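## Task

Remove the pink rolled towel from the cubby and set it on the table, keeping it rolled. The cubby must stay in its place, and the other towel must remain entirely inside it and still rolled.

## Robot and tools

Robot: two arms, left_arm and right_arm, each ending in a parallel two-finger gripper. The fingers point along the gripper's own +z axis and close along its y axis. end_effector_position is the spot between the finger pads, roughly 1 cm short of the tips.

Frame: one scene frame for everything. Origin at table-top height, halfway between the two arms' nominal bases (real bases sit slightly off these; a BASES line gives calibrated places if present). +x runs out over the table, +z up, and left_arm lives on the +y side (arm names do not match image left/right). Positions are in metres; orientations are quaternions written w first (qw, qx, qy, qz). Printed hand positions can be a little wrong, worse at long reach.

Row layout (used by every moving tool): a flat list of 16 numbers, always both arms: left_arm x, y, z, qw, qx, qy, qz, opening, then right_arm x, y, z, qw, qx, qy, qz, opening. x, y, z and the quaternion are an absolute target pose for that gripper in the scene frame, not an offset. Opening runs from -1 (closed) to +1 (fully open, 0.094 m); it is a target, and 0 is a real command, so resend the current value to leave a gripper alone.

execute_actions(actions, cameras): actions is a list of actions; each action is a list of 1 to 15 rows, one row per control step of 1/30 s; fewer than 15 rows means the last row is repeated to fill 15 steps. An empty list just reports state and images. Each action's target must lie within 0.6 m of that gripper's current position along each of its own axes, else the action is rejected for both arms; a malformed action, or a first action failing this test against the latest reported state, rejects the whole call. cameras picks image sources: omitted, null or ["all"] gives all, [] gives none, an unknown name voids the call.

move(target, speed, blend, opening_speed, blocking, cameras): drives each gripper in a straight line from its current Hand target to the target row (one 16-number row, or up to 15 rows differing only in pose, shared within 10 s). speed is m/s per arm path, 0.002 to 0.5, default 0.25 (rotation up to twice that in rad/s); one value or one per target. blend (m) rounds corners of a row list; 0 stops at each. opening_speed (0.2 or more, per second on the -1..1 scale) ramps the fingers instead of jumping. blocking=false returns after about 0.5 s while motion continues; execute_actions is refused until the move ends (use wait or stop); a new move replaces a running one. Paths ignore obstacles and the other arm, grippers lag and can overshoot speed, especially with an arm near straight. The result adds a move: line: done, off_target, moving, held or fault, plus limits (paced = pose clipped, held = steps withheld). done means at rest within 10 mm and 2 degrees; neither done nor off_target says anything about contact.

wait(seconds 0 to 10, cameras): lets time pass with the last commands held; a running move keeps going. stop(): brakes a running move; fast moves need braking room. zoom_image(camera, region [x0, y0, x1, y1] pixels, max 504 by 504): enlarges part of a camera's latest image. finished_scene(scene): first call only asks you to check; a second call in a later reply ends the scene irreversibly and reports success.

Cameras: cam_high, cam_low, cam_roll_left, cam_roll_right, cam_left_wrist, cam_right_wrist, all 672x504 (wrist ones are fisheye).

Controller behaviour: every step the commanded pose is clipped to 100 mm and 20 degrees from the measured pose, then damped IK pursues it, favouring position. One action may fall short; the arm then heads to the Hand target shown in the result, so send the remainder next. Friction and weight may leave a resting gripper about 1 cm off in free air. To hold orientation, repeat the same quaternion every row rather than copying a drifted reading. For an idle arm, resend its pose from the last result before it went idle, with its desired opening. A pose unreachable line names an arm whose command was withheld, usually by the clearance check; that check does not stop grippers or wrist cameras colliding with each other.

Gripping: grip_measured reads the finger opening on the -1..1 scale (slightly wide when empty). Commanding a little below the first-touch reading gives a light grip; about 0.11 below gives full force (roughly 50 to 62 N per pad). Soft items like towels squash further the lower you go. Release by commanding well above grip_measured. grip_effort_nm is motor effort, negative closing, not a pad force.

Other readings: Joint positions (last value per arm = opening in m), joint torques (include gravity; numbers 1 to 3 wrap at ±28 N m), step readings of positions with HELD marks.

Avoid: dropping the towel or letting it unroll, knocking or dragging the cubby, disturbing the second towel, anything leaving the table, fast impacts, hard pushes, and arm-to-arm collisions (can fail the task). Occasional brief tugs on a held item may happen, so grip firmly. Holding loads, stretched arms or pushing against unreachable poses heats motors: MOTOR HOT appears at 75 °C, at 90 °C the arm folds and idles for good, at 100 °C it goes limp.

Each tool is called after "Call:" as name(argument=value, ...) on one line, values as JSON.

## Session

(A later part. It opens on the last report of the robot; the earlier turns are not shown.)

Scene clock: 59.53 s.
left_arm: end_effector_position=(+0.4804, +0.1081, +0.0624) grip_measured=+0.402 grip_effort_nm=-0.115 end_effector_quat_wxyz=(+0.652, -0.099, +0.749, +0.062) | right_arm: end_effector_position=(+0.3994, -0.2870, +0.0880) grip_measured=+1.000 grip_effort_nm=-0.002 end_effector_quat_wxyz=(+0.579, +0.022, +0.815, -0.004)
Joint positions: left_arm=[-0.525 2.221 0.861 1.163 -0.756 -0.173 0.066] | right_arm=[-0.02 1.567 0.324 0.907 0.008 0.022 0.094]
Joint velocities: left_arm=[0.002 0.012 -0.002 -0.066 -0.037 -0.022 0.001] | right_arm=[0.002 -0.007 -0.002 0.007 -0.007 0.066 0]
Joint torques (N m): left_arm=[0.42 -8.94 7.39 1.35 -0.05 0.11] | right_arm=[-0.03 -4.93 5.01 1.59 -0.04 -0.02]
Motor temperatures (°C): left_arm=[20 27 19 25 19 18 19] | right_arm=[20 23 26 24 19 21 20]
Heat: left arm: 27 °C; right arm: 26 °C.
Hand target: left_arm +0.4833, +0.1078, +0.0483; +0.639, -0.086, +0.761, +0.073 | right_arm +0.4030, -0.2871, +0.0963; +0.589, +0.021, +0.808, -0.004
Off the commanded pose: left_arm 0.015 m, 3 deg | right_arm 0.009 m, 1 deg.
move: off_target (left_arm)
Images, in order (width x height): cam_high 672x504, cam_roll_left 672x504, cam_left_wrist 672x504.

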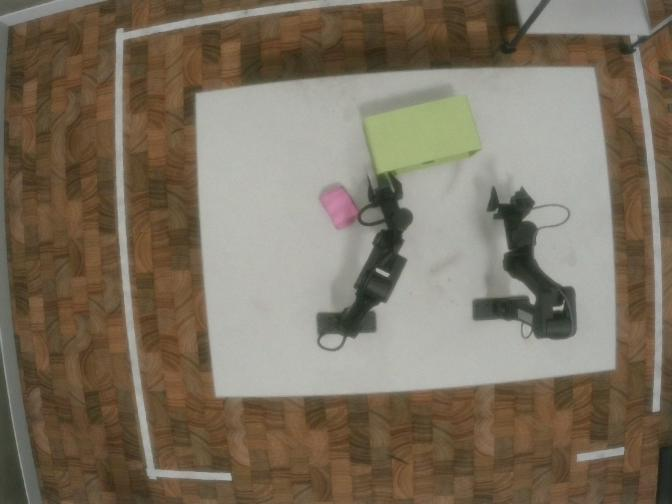

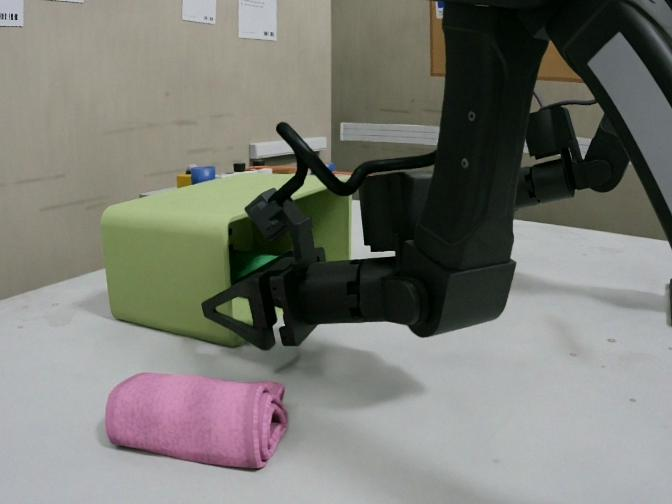

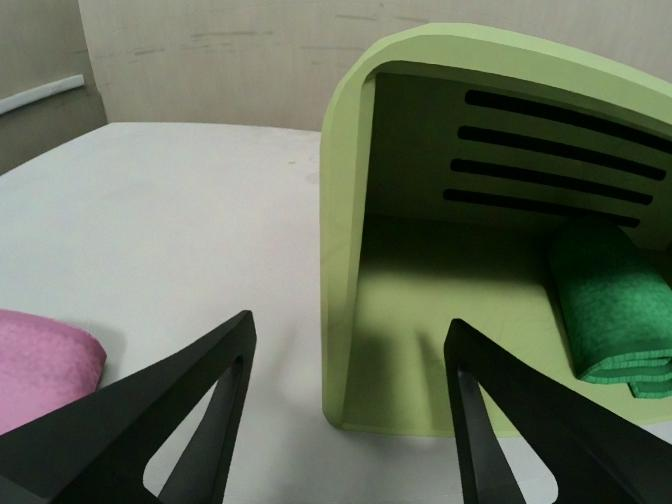

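Call:
move(target=[0.494,0.110,0.048,0.6387,-0.0867,0.7611,0.0728,0.4,0.4028,-0.2871,0.0964,0.589,0.021,0.808,-0.004,1], speed=0.06, cameras=[])

Call:
move(target=[0.494,0.110,0.048,0.6387,-0.0867,0.7611,0.0728,-0.6,0.4028,-0.2871,0.0964,0.589,0.021,0.808,-0.004,1], speed=0.06, opening_speed=0.5, cameras=["cam_left_wrist"])

Call:
move(target=[0.494,0.110,0.048,0.6387,-0.0867,0.7611,0.0728,-0.95,0.4028,-0.2871,0.0964,0.589,0.021,0.808,-0.004,1], speed=0.06, opening_speed=0.4, cameras=["cam_left_wrist","cam_high"])

Call:
zoom_image(camera="cam_high", region=[290, 60, 490, 220])

Scene clock: 61.00 s.
left_arm: end_effector_position=(+0.4900, +0.1098, +0.0620) grip_measured=+0.402 grip_effort_nm=-0.115 end_effector_quat_wxyz=(+0.651, -0.098, +0.750, +0.062) | right_arm: end_effector_position=(+0.3994, -0.2870, +0.0880) grip_measured=+1.000 grip_effort_nm=-0.002 end_effector_quat_wxyz=(+0.579, +0.022, +0.815, -0.004)
Joint positions: left_arm=[-0.507 2.235 0.894 1.144 -0.737 -0.169 0.066] | right_arm=[-0.02 1.567 0.324 0.907 0.008 0.022 0.094]
Joint velocities: left_arm=[-0.002 -0.007 0.002 0.022 0.022 0.007 -0.001] | right_arm=[-0.007 -0.002 -0.002 0.007 0.037 -0.081 0]
Joint torques (N m): left_arm=[0.69 -9.21 7.58 1.35 0 0.13] | right_arm=[-0.02 -4.94 5.03 1.59 -0.04 -0.03]
Motor temperatures (°C): left_arm=[20 27 19 25 19 18 19] | right_arm=[20 23 26 24 19 21 20]
Heat: left arm: 27 °C; right arm: 26 °C.
Hand target: left_arm +0.4931, +0.1101, +0.0480; +0.639, -0.087, +0.761, +0.072 | right_arm +0.4030, -0.2871, +0.0963; +0.589, +0.021, +0.808, -0.004
Off the commanded pose: left_arm 0.015 m, 3 deg | right_arm 0.009 m, 1 deg.
move: off_target (left_arm)
No camera images: "cameras" was empty.

Scene clock: 63.20 s.
left_arm: end_effector_position=(+0.4900, +0.1097, +0.0619) grip_measured=-0.598 grip_effort_nm=-0.115 end_effector_quat_wxyz=(+0.651, -0.098, +0.750, +0.061) | right_arm: end_effector_position=(+0.3994, -0.2870, +0.0880) grip_measured=+1.000 grip_effort_nm=-0.002 end_effector_quat_wxyz=(+0.579, +0.022, +0.815, -0.004)
Joint positions: left_arm=[-0.507 2.235 0.894 1.143 -0.736 -0.169 0.019] | right_arm=[-0.02 1.567 0.324 0.907 0.008 0.022 0.094]
Joint velocities: left_arm=[-0.012 -0.002 0.012 -0.037 0.007 -0.051 0] | right_arm=[-0.012 -0.002 -0.012 -0.037 0.007 -0.022 0]
Joint torques (N m): left_arm=[0.7 -9.22 7.62 1.33 -0.03 0.12] | right_arm=[-0.03 -4.93 5.04 1.58 -0.04 -0.02]
Motor temperatures (°C): left_arm=[20 26 19 25 19 18 19] | right_arm=[20 23 26 24 19 21 20]
Heat: left arm: 26 °C; right arm: 26 °C.
Hand target: left_arm +0.4933, +0.1102, +0.0482; +0.639, -0.087, +0.761, +0.072 | right_arm +0.4030, -0.2871, +0.0963; +0.589, +0.021, +0.808, -0.004
Off the commanded pose: left_arm 0.014 m, 3 deg | right_arm 0.009 m, 1 deg.
move: off_target (left_arm)
Images, in order (width x height): cam_left_wrist 672x504.

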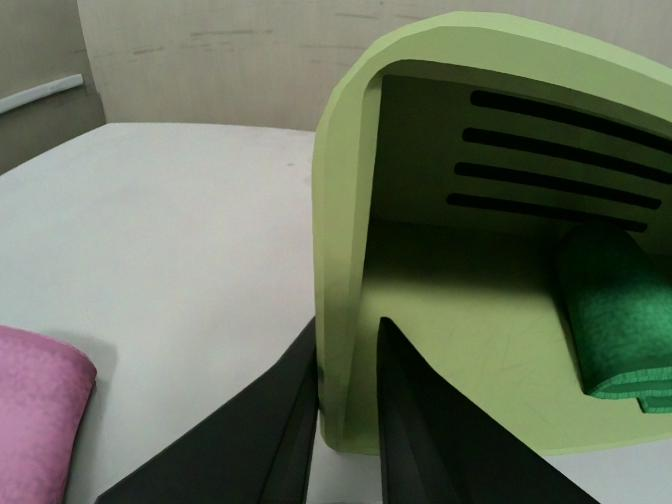

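Scene clock: 64.30 s.
left_arm: end_effector_position=(+0.4905, +0.1100, +0.0613) grip_measured=-0.836 grip_effort_nm=-1.028 end_effector_quat_wxyz=(+0.650, -0.094, +0.752, +0.063) | right_arm: end_effector_position=(+0.3994, -0.2870, +0.0880) grip_measured=+1.000 grip_effort_nm=-0.002 end_effector_quat_wxyz=(+0.579, +0.022, +0.815, -0.004)
Joint positions: left_arm=[-0.504 2.235 0.894 1.141 -0.73 -0.163 0.008] | right_arm=[-0.02 1.567 0.324 0.907 0.008 0.022 0.094]
Joint velocities: left_arm=[-0.002 0.017 0.012 0.007 0.022 -0.007 0] | right_arm=[0.002 0.002 -0.027 -0.051 0.037 0.051 0]
Joint torques (N m): left_arm=[0.39 -9.2 7.65 1.36 -0.1 0.07] | right_arm=[-0.05 -4.93 5.04 1.59 -0.05 -0.03]
Motor temperatures (°C): left_arm=[20 26 19 25 19 18 19] | right_arm=[20 23 26 24 19 21 20]
Heat: left arm: 26 °C; right arm: 26 °C.
Hand target: left_arm +0.4933, +0.1102, +0.0481; +0.639, -0.087, +0.761, +0.073 | right_arm +0.4030, -0.2871, +0.0963; +0.589, +0.021, +0.808, -0.004
Off the commanded pose: left_arm 0.014 m, 2 deg | right_arm 0.009 m, 1 deg.
move: off_target (left_arm)
Images, in order (width x height): cam_high 672x504, cam_left_wrist 672x504.

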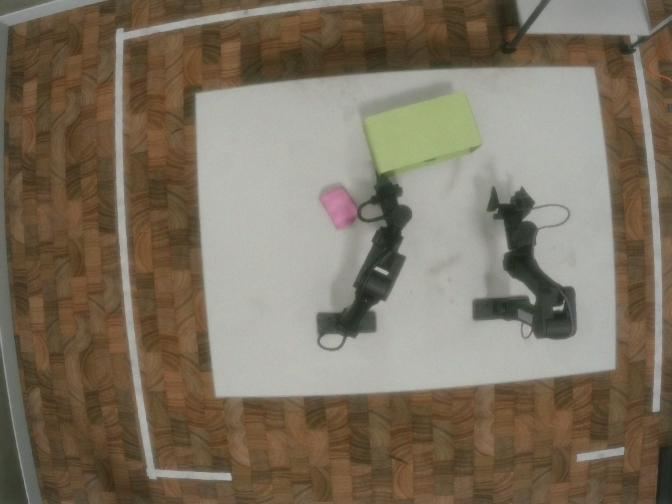

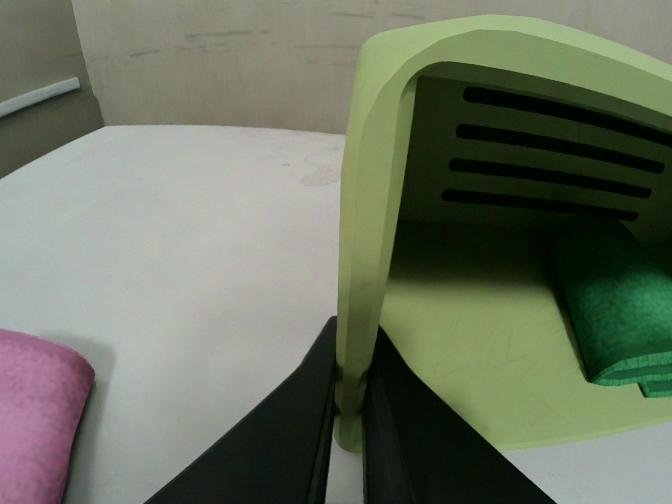

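Scaled by 2.520 from the camera's 672x504 image, which has a finer 960x720 frame.

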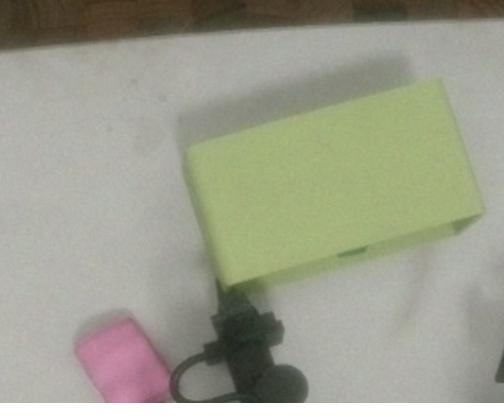

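Call:
move(target=[0.450,0.099,0.048,0.6373,-0.1000,0.7594,0.0839,-0.95,0.4028,-0.2871,0.0964,0.589,0.021,0.808,-0.004,1], speed=0.03, cameras=["cam_left_wrist","cam_high"])

Call:
zoom_image(camera="cam_high", region=[290, 60, 490, 220])

Scene clock: 67.27 s.
left_arm: end_effector_position=(+0.4600, +0.0998, +0.0596) grip_measured=-0.838 grip_effort_nm=-1.038 end_effector_quat_wxyz=(+0.653, -0.111, +0.746, +0.077) | right_arm: end_effector_position=(+0.3994, -0.2870, +0.0880) grip_measured=+1.000 grip_effort_nm=-0.002 end_effector_quat_wxyz=(+0.579, +0.022, +0.815, -0.004)
Joint positions: left_arm=[-0.589 2.219 0.827 1.182 -0.858 -0.19 0.008] | right_arm=[-0.02 1.567 0.324 0.907 0.008 0.022 0.094]
Joint velocities: left_arm=[-0.007 -0.007 -0.002 -0.007 -0.11 -0.051 0] | right_arm=[0.007 0.007 0.012 0.007 -0.051 -0.066 0]
Joint torques (N m): left_arm=[-1.31 -12.04 2.63 1.15 -0.17 -0.15] | right_arm=[-0.02 -4.92 5.01 1.59 -0.04 -0.02]
Motor temperatures (°C): left_arm=[20 27 19 25 19 18 19] | right_arm=[20 23 26 24 19 21 20]
Heat: left arm: 27 °C; right arm: 26 °C.
Hand target: left_arm +0.4503, +0.0996, +0.0480; +0.637, -0.100, +0.759, +0.084 | right_arm +0.4030, -0.2871, +0.0963; +0.589, +0.021, +0.808, -0.004
Off the commanded pose: left_arm 0.015 m, 3 deg | right_arm 0.009 m, 1 deg.
move: off_target (left_arm)
Images, in order (width x height): cam_high 672x504, cam_left_wrist 672x504.

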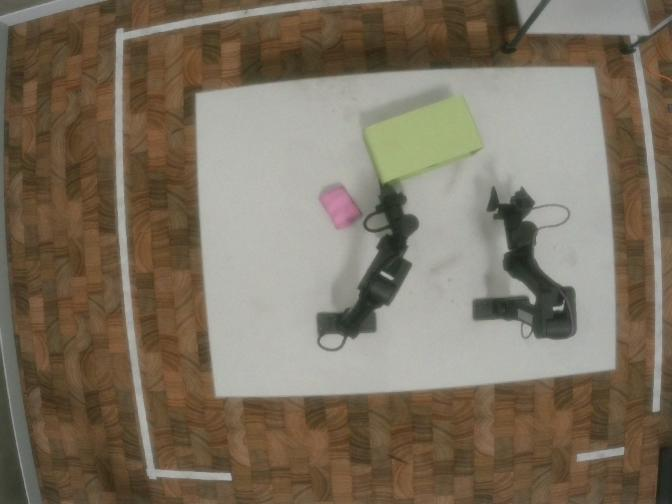

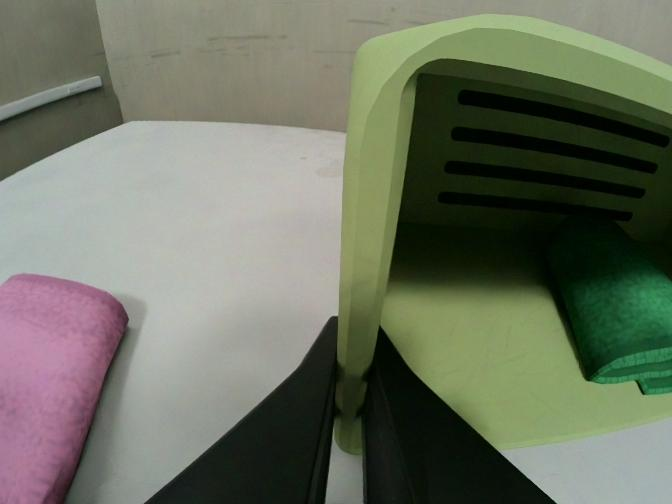

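Scaled by 2.520 from the camera's 672x504 image, which has a finer 960x720 frame.

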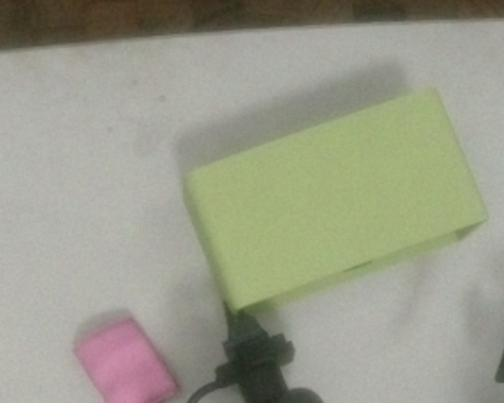

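Call:
move(target=[0.444,0.100,0.048,0.6398,-0.0735,0.7625,0.0617,-0.95,0.4028,-0.2871,0.0964,0.589,0.021,0.808,-0.004,1], speed=0.03, cameras=["cam_left_wrist","cam_high"])

Call:
zoom_image(camera="cam_high", region=[290, 60, 490, 220])

Scene clock: 69.23 s.
left_arm: end_effector_position=(+0.4486, +0.1022, +0.0595) grip_measured=-0.838 grip_effort_nm=-1.038 end_effector_quat_wxyz=(+0.656, -0.098, +0.746, +0.064) | right_arm: end_effector_position=(+0.3994, -0.2870, +0.0880) grip_measured=+1.000 grip_effort_nm=0.007 end_effector_quat_wxyz=(+0.579, +0.022, +0.815, -0.004)
Joint positions: left_arm=[-0.59 2.199 0.757 1.246 -0.823 -0.179 0.008] | right_arm=[-0.02 1.567 0.324 0.907 0.008 0.022 0.094]
Joint velocities: left_arm=[0.002 -0.027 0.002 0.066 -0.022 -0.051 -0.001] | right_arm=[0.002 -0.002 0.017 0.007 0.007 -0.022 0]
Joint torques (N m): left_arm=[0.16 -11.47 2.61 1.25 0.37 0.04] | right_arm=[-0.01 -4.92 5.03 1.59 -0.04 -0.03]
Motor temperatures (°C): left_arm=[20 27 19 25 19 18 19] | right_arm=[20 23 26 24 19 21 20]
Heat: left arm: 27 °C; right arm: 26 °C.
Hand target: left_arm +0.4434, +0.1002, +0.0482; +0.640, -0.074, +0.762, +0.062 | right_arm +0.4030, -0.2871, +0.0963; +0.589, +0.021, +0.808, -0.004
Off the commanded pose: left_arm 0.013 m, 4 deg | right_arm 0.009 m, 1 deg.
move: off_target (left_arm)
Images, in order (width x height): cam_high 672x504, cam_left_wrist 672x504.

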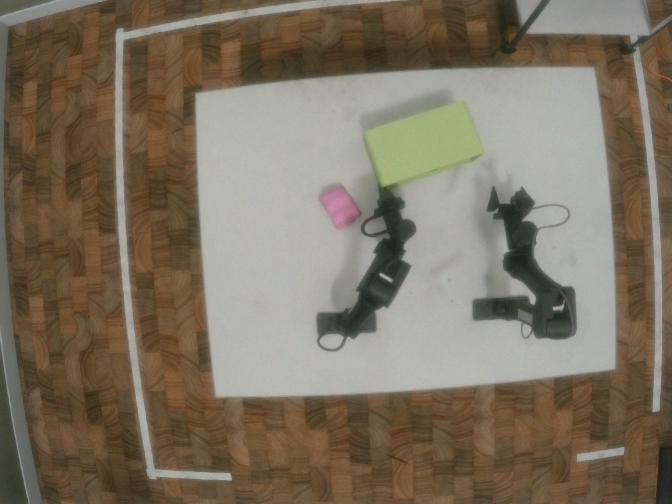

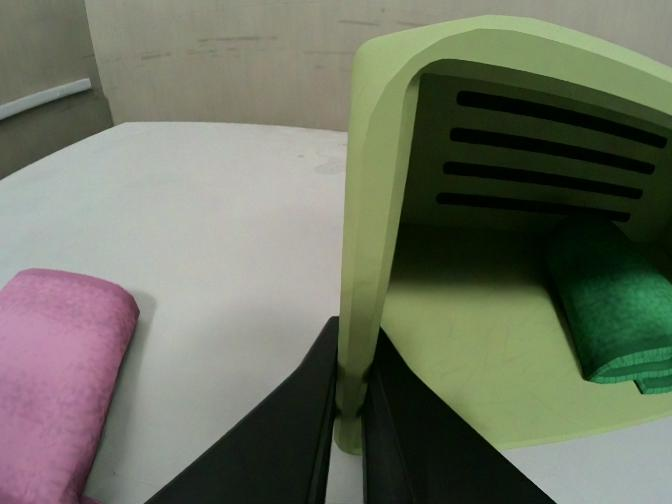

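Scaled by 2.520 from the camera's 672x504 image, which has a finer 960x720 frame.

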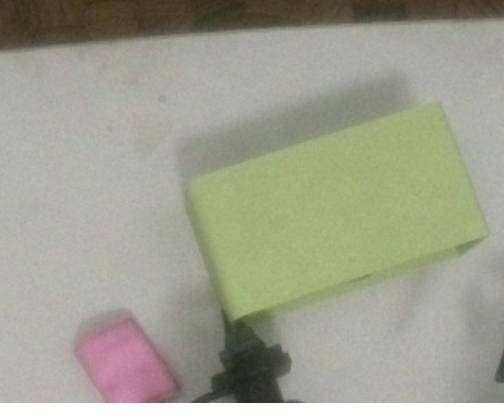

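Call:
move(target=[0.466,0.103,0.048,0.6398,-0.0735,0.7625,0.0617,-0.95,0.4028,-0.2871,0.0964,0.589,0.021,0.808,-0.004,1], speed=0.03, cameras=["cam_left_wrist","cam_high"])

Call:
zoom_image(camera="cam_high", region=[290, 60, 490, 220])

Scene clock: 71.00 s.
left_arm: end_effector_position=(+0.4611, +0.1050, +0.0605) grip_measured=-0.838 grip_effort_nm=-1.043 end_effector_quat_wxyz=(+0.653, -0.088, +0.750, +0.056) | right_arm: end_effector_position=(+0.3994, -0.2870, +0.0880) grip_measured=+1.000 grip_effort_nm=-0.002 end_effector_quat_wxyz=(+0.579, +0.022, +0.815, -0.004)
Joint positions: left_arm=[-0.553 2.199 0.782 1.223 -0.761 -0.166 0.008] | right_arm=[-0.02 1.567 0.324 0.907 0.008 0.022 0.094]
Joint velocities: left_arm=[0.022 -0.002 0.002 0.022 -0.022 -0.037 0] | right_arm=[0.012 0.002 0.007 -0.037 -0.007 -0.051 0]
Joint torques (N m): left_arm=[0.75 -9.1 7.16 1.17 0.14 0.06] | right_arm=[-0.03 -4.93 5.03 1.59 -0.04 -0.03]
Motor temperatures (°C): left_arm=[20 27 19 25 19 18 19] | right_arm=[20 23 26 25 19 21 20]
Heat: left arm: 27 °C; right arm: 26 °C.
Hand target: left_arm +0.4651, +0.1030, +0.0481; +0.640, -0.074, +0.762, +0.061 | right_arm +0.4030, -0.2871, +0.0963; +0.589, +0.021, +0.808, -0.004
Off the commanded pose: left_arm 0.014 m, 3 deg | right_arm 0.009 m, 1 deg.
move: off_target (left_arm)
Images, in order (width x height): cam_high 672x504, cam_left_wrist 672x504.

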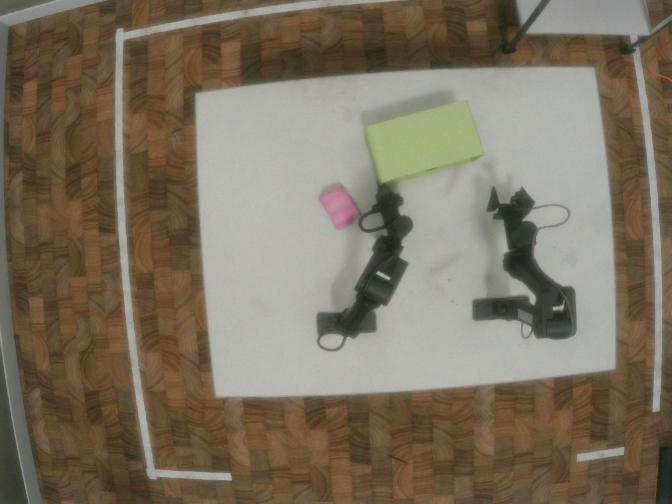

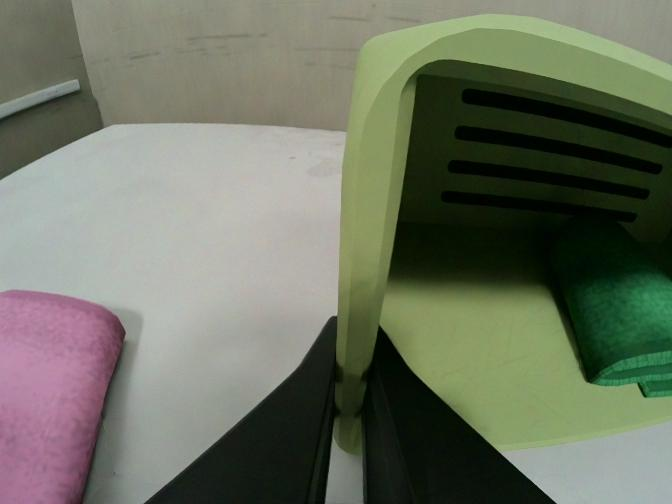

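Scaled by 2.520 from the camera's 672x504 image, which has a finer 960x720 frame.

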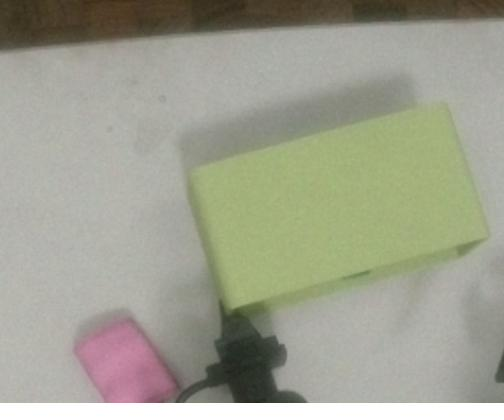

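Call:
move(target=[0.449,0.101,0.048,0.6380,-0.0933,0.7603,0.0783,-0.95,0.4028,-0.2871,0.0964,0.589,0.021,0.808,-0.004,1], speed=0.03, cameras=["cam_left_wrist","cam_high"])

Call:
zoom_image(camera="cam_high", region=[290, 60, 490, 220])

Scene clock: 75.73 s.
left_arm: end_effector_position=(+0.4539, +0.1012, +0.0601) grip_measured=-0.838 grip_effort_nm=-1.043 end_effector_quat_wxyz=(+0.653, -0.098, +0.748, +0.067) | right_arm: end_effector_position=(+0.3994, -0.2870, +0.0880) grip_measured=+1.000 grip_effort_nm=-0.002 end_effector_quat_wxyz=(+0.579, +0.022, +0.815, -0.004)
Joint positions: left_arm=[-0.585 2.199 0.782 1.212 -0.823 -0.179 0.008] | right_arm=[-0.02 1.567 0.324 0.907 0.008 0.022 0.094]
Joint velocities: left_arm=[0.017 -0.007 -0.007 0.022 0.022 -0.051 -0.001] | right_arm=[-0.012 0.012 0.002 -0.022 -0.066 -0.022 0]
Joint torques (N m): left_arm=[-0.94 -10.4 4.68 1.1 -0.29 -0.14] | right_arm=[-0.02 -4.93 5.03 1.59 -0.05 -0.02]
Motor temperatures (°C): left_arm=[20 27 19 25 19 18 20] | right_arm=[20 23 26 25 19 21 20]
Heat: left arm: 27 °C; right arm: 26 °C.
Hand target: left_arm +0.4489, +0.1013, +0.0481; +0.638, -0.093, +0.760, +0.078 | right_arm +0.4030, -0.2871, +0.0963; +0.589, +0.021, +0.808, -0.004
Off the commanded pose: left_arm 0.013 m, 3 deg | right_arm 0.009 m, 1 deg.
move: off_target (left_arm)
Images, in order (width x height): cam_high 672x504, cam_left_wrist 672x504.

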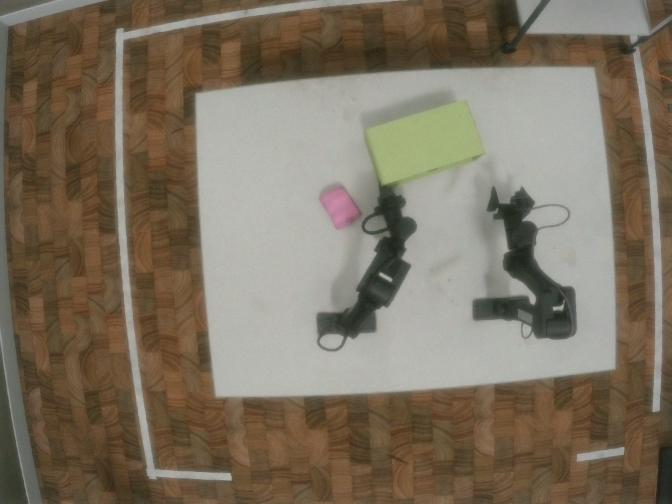

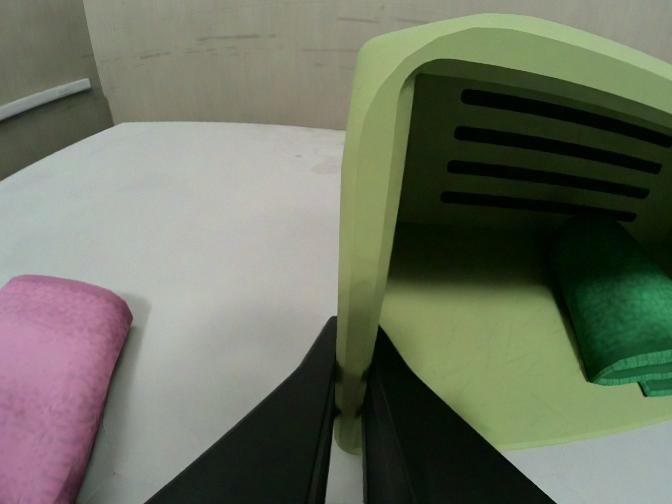

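Scaled by 2.520 from the camera's 672x504 image, which has a finer 960x720 frame.

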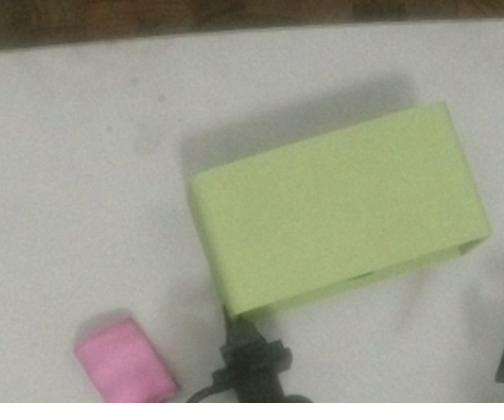

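Call:
move(target=[0.4539,0.1012,0.055,0.6380,-0.0933,0.7603,0.0783,-0.3,0.4028,-0.2871,0.0964,0.589,0.021,0.808,-0.004,1], speed=0.03, opening_speed=0.4, cameras=["cam_left_wrist"])

Call:
move(target=[[0.395,0.087,0.057,0.6380,-0.0933,0.7603,0.0783,-0.3,0.4028,-0.2871,0.0964,0.589,0.021,0.808,-0.004,1],[0.35,0.075,0.15,0.6380,-0.0933,0.7603,0.0783,-0.3,0.4028,-0.2871,0.0964,0.589,0.021,0.808,-0.004,1]], speed=[0.08,0.2], blend=0.02)

Call:
zoom_image(camera="cam_high", region=[290, 60, 490, 220])

Scene clock: 78.23 s.
left_arm: end_effector_position=(+0.4519, +0.1025, +0.0503) grip_measured=-0.302 grip_effort_nm=0.095 end_effector_quat_wxyz=(+0.638, -0.089, +0.761, +0.079) | right_arm: end_effector_position=(+0.3994, -0.2870, +0.0880) grip_measured=+1.000 grip_effort_nm=0.002 end_effector_quat_wxyz=(+0.579, +0.022, +0.815, -0.004)
Joint positions: left_arm=[-0.585 2.199 0.782 1.16 -0.823 -0.184 0.033] | right_arm=[-0.02 1.567 0.324 0.907 0.008 0.022 0.094]
Joint velocities: left_arm=[-0.017 -0.007 0.012 -0.022 -0.066 -0.037 -0.001] | right_arm=[0.012 -0.007 0.012 -0.081 -0.037 0.081 0]
Joint torques (N m): left_arm=[-0.12 -12.3 6.22 1.27 -0.23 -0.08] | right_arm=[-0.03 -4.94 5.01 1.59 -0.05 -0.02]
Motor temperatures (°C): left_arm=[20 27 19 25 19 18 20] | right_arm=[20 23 26 25 19 21 20]
Heat: left arm: 27 °C; right arm: 26 °C.
Hand target: left_arm +0.4539, +0.1012, +0.0549; +0.638, -0.093, +0.760, +0.078 | right_arm +0.4030, -0.2871, +0.0963; +0.589, +0.021, +0.808, -0.004
Off the commanded pose: left_arm 0.005 m, 1 deg | right_arm 0.009 m, 1 deg.
move: done
Images, in order (width x height): cam_left_wrist 672x504.

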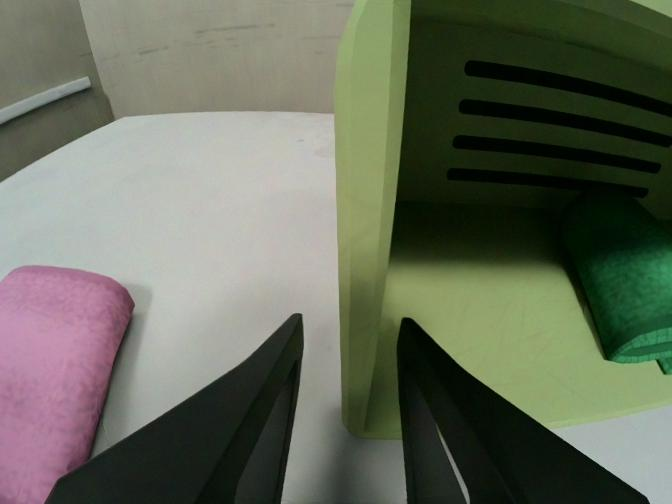

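Scene clock: 80.70 s.
left_arm: end_effector_position=(+0.3498, +0.0770, +0.1397) grip_measured=-0.302 grip_effort_nm=0.100 end_effector_quat_wxyz=(+0.633, -0.085, +0.765, +0.081) | right_arm: end_effector_position=(+0.3994, -0.2870, +0.0880) grip_measured=+1.000 grip_effort_nm=-0.002 end_effector_quat_wxyz=(+0.579, +0.022, +0.815, -0.004)
Joint positions: left_arm=[-0.868 1.65 0.609 0.634 -1.085 -0.349 0.033] | right_arm=[-0.02 1.567 0.324 0.907 0.008 0.022 0.094]
Joint velocities: left_arm=[-0.007 -0.012 0.017 -0.007 0.022 -0.037 0] | right_arm=[-0.002 -0.002 0.002 -0.007 -0.037 0.037 0]
Joint torques (N m): left_arm=[-0.47 -8.81 8.96 1.02 -0.43 -0.06] | right_arm=[-0.03 -4.93 5.03 1.59 -0.05 -0.03]
Motor temperatures (°C): left_arm=[20 27 19 25 19 18 19] | right_arm=[20 23 26 25 19 21 20]
Heat: left arm: 27 °C; right arm: 26 °C.
Hand target: left_arm +0.3502, +0.0756, +0.1491; +0.637, -0.094, +0.761, +0.078 | right_arm +0.4030, -0.2871, +0.0963; +0.589, +0.021, +0.808, -0.004
Off the commanded pose: left_arm 0.010 m, 1 deg | right_arm 0.009 m, 1 deg.
move: done

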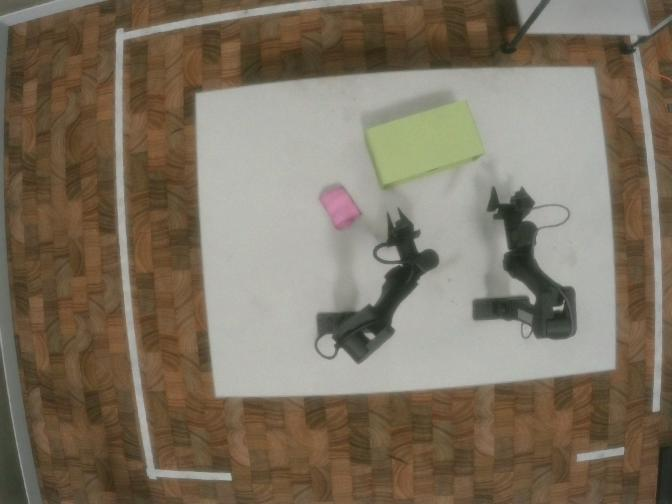

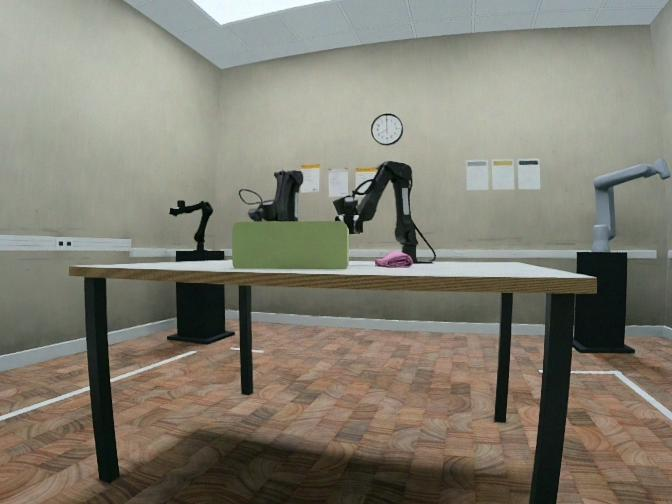

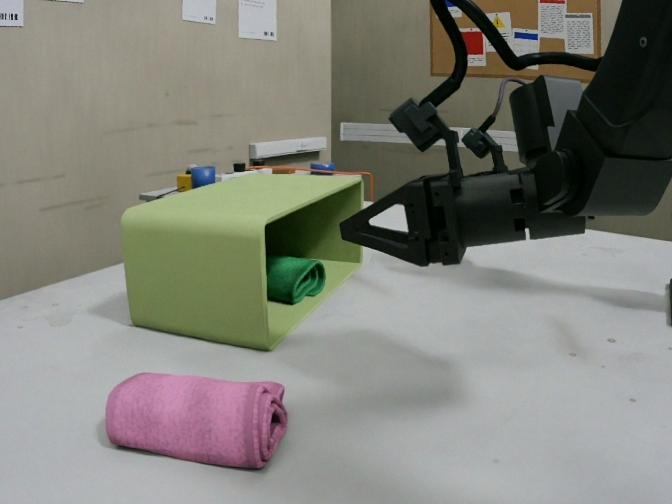

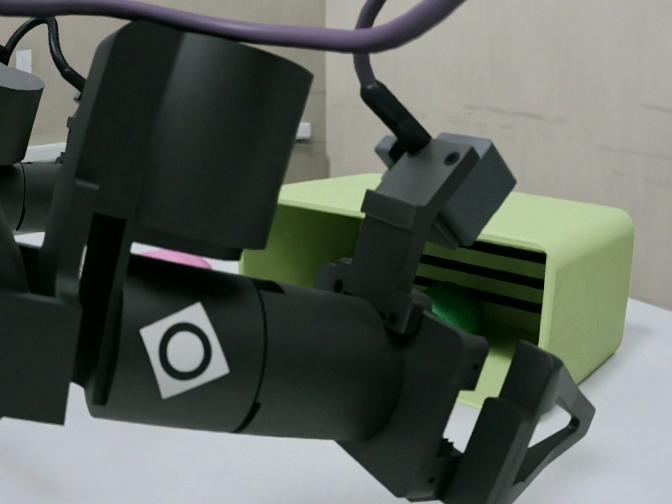

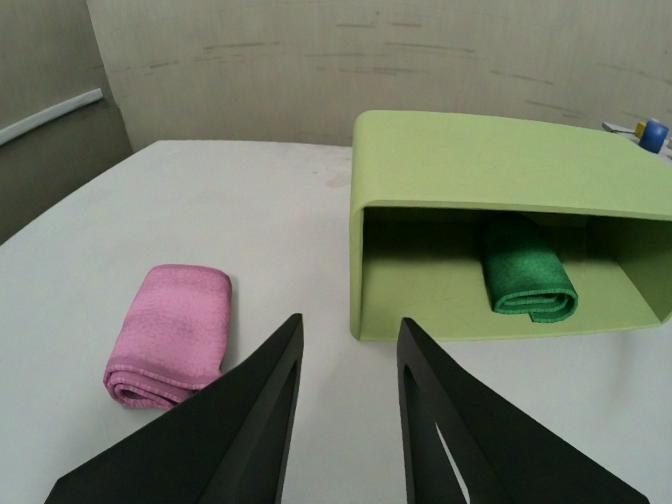

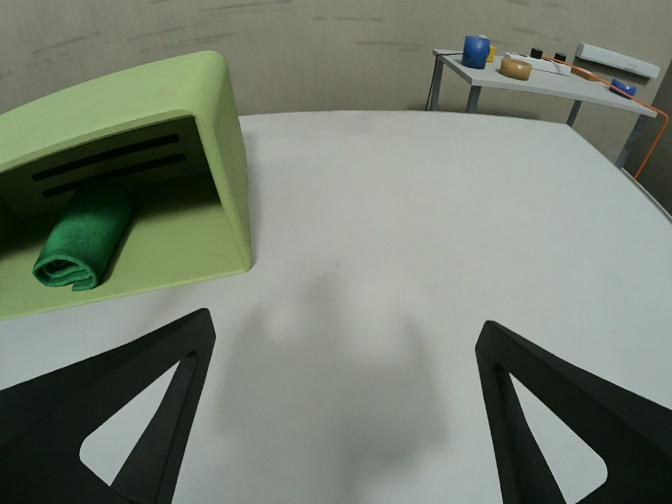

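Scaled by 2.520 from the camera's 672x504 image, which has a finer 960x720 frame.

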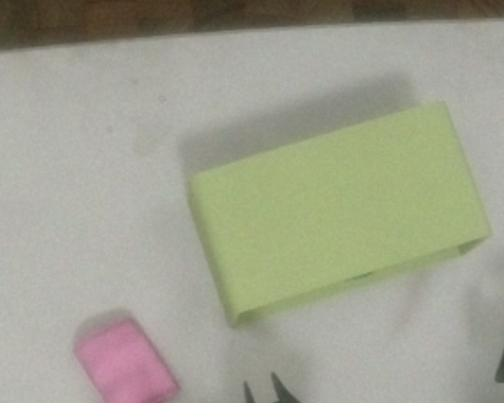

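Call:
finished_scene(scene=2)

This call ended nothing. Check each condition of the task against the scene as it is now, look again where you are not sure, and mend what is not met. Then call finished_scene again.

Call:
finished_scene(scene=2)

The scene is finished: the task was done.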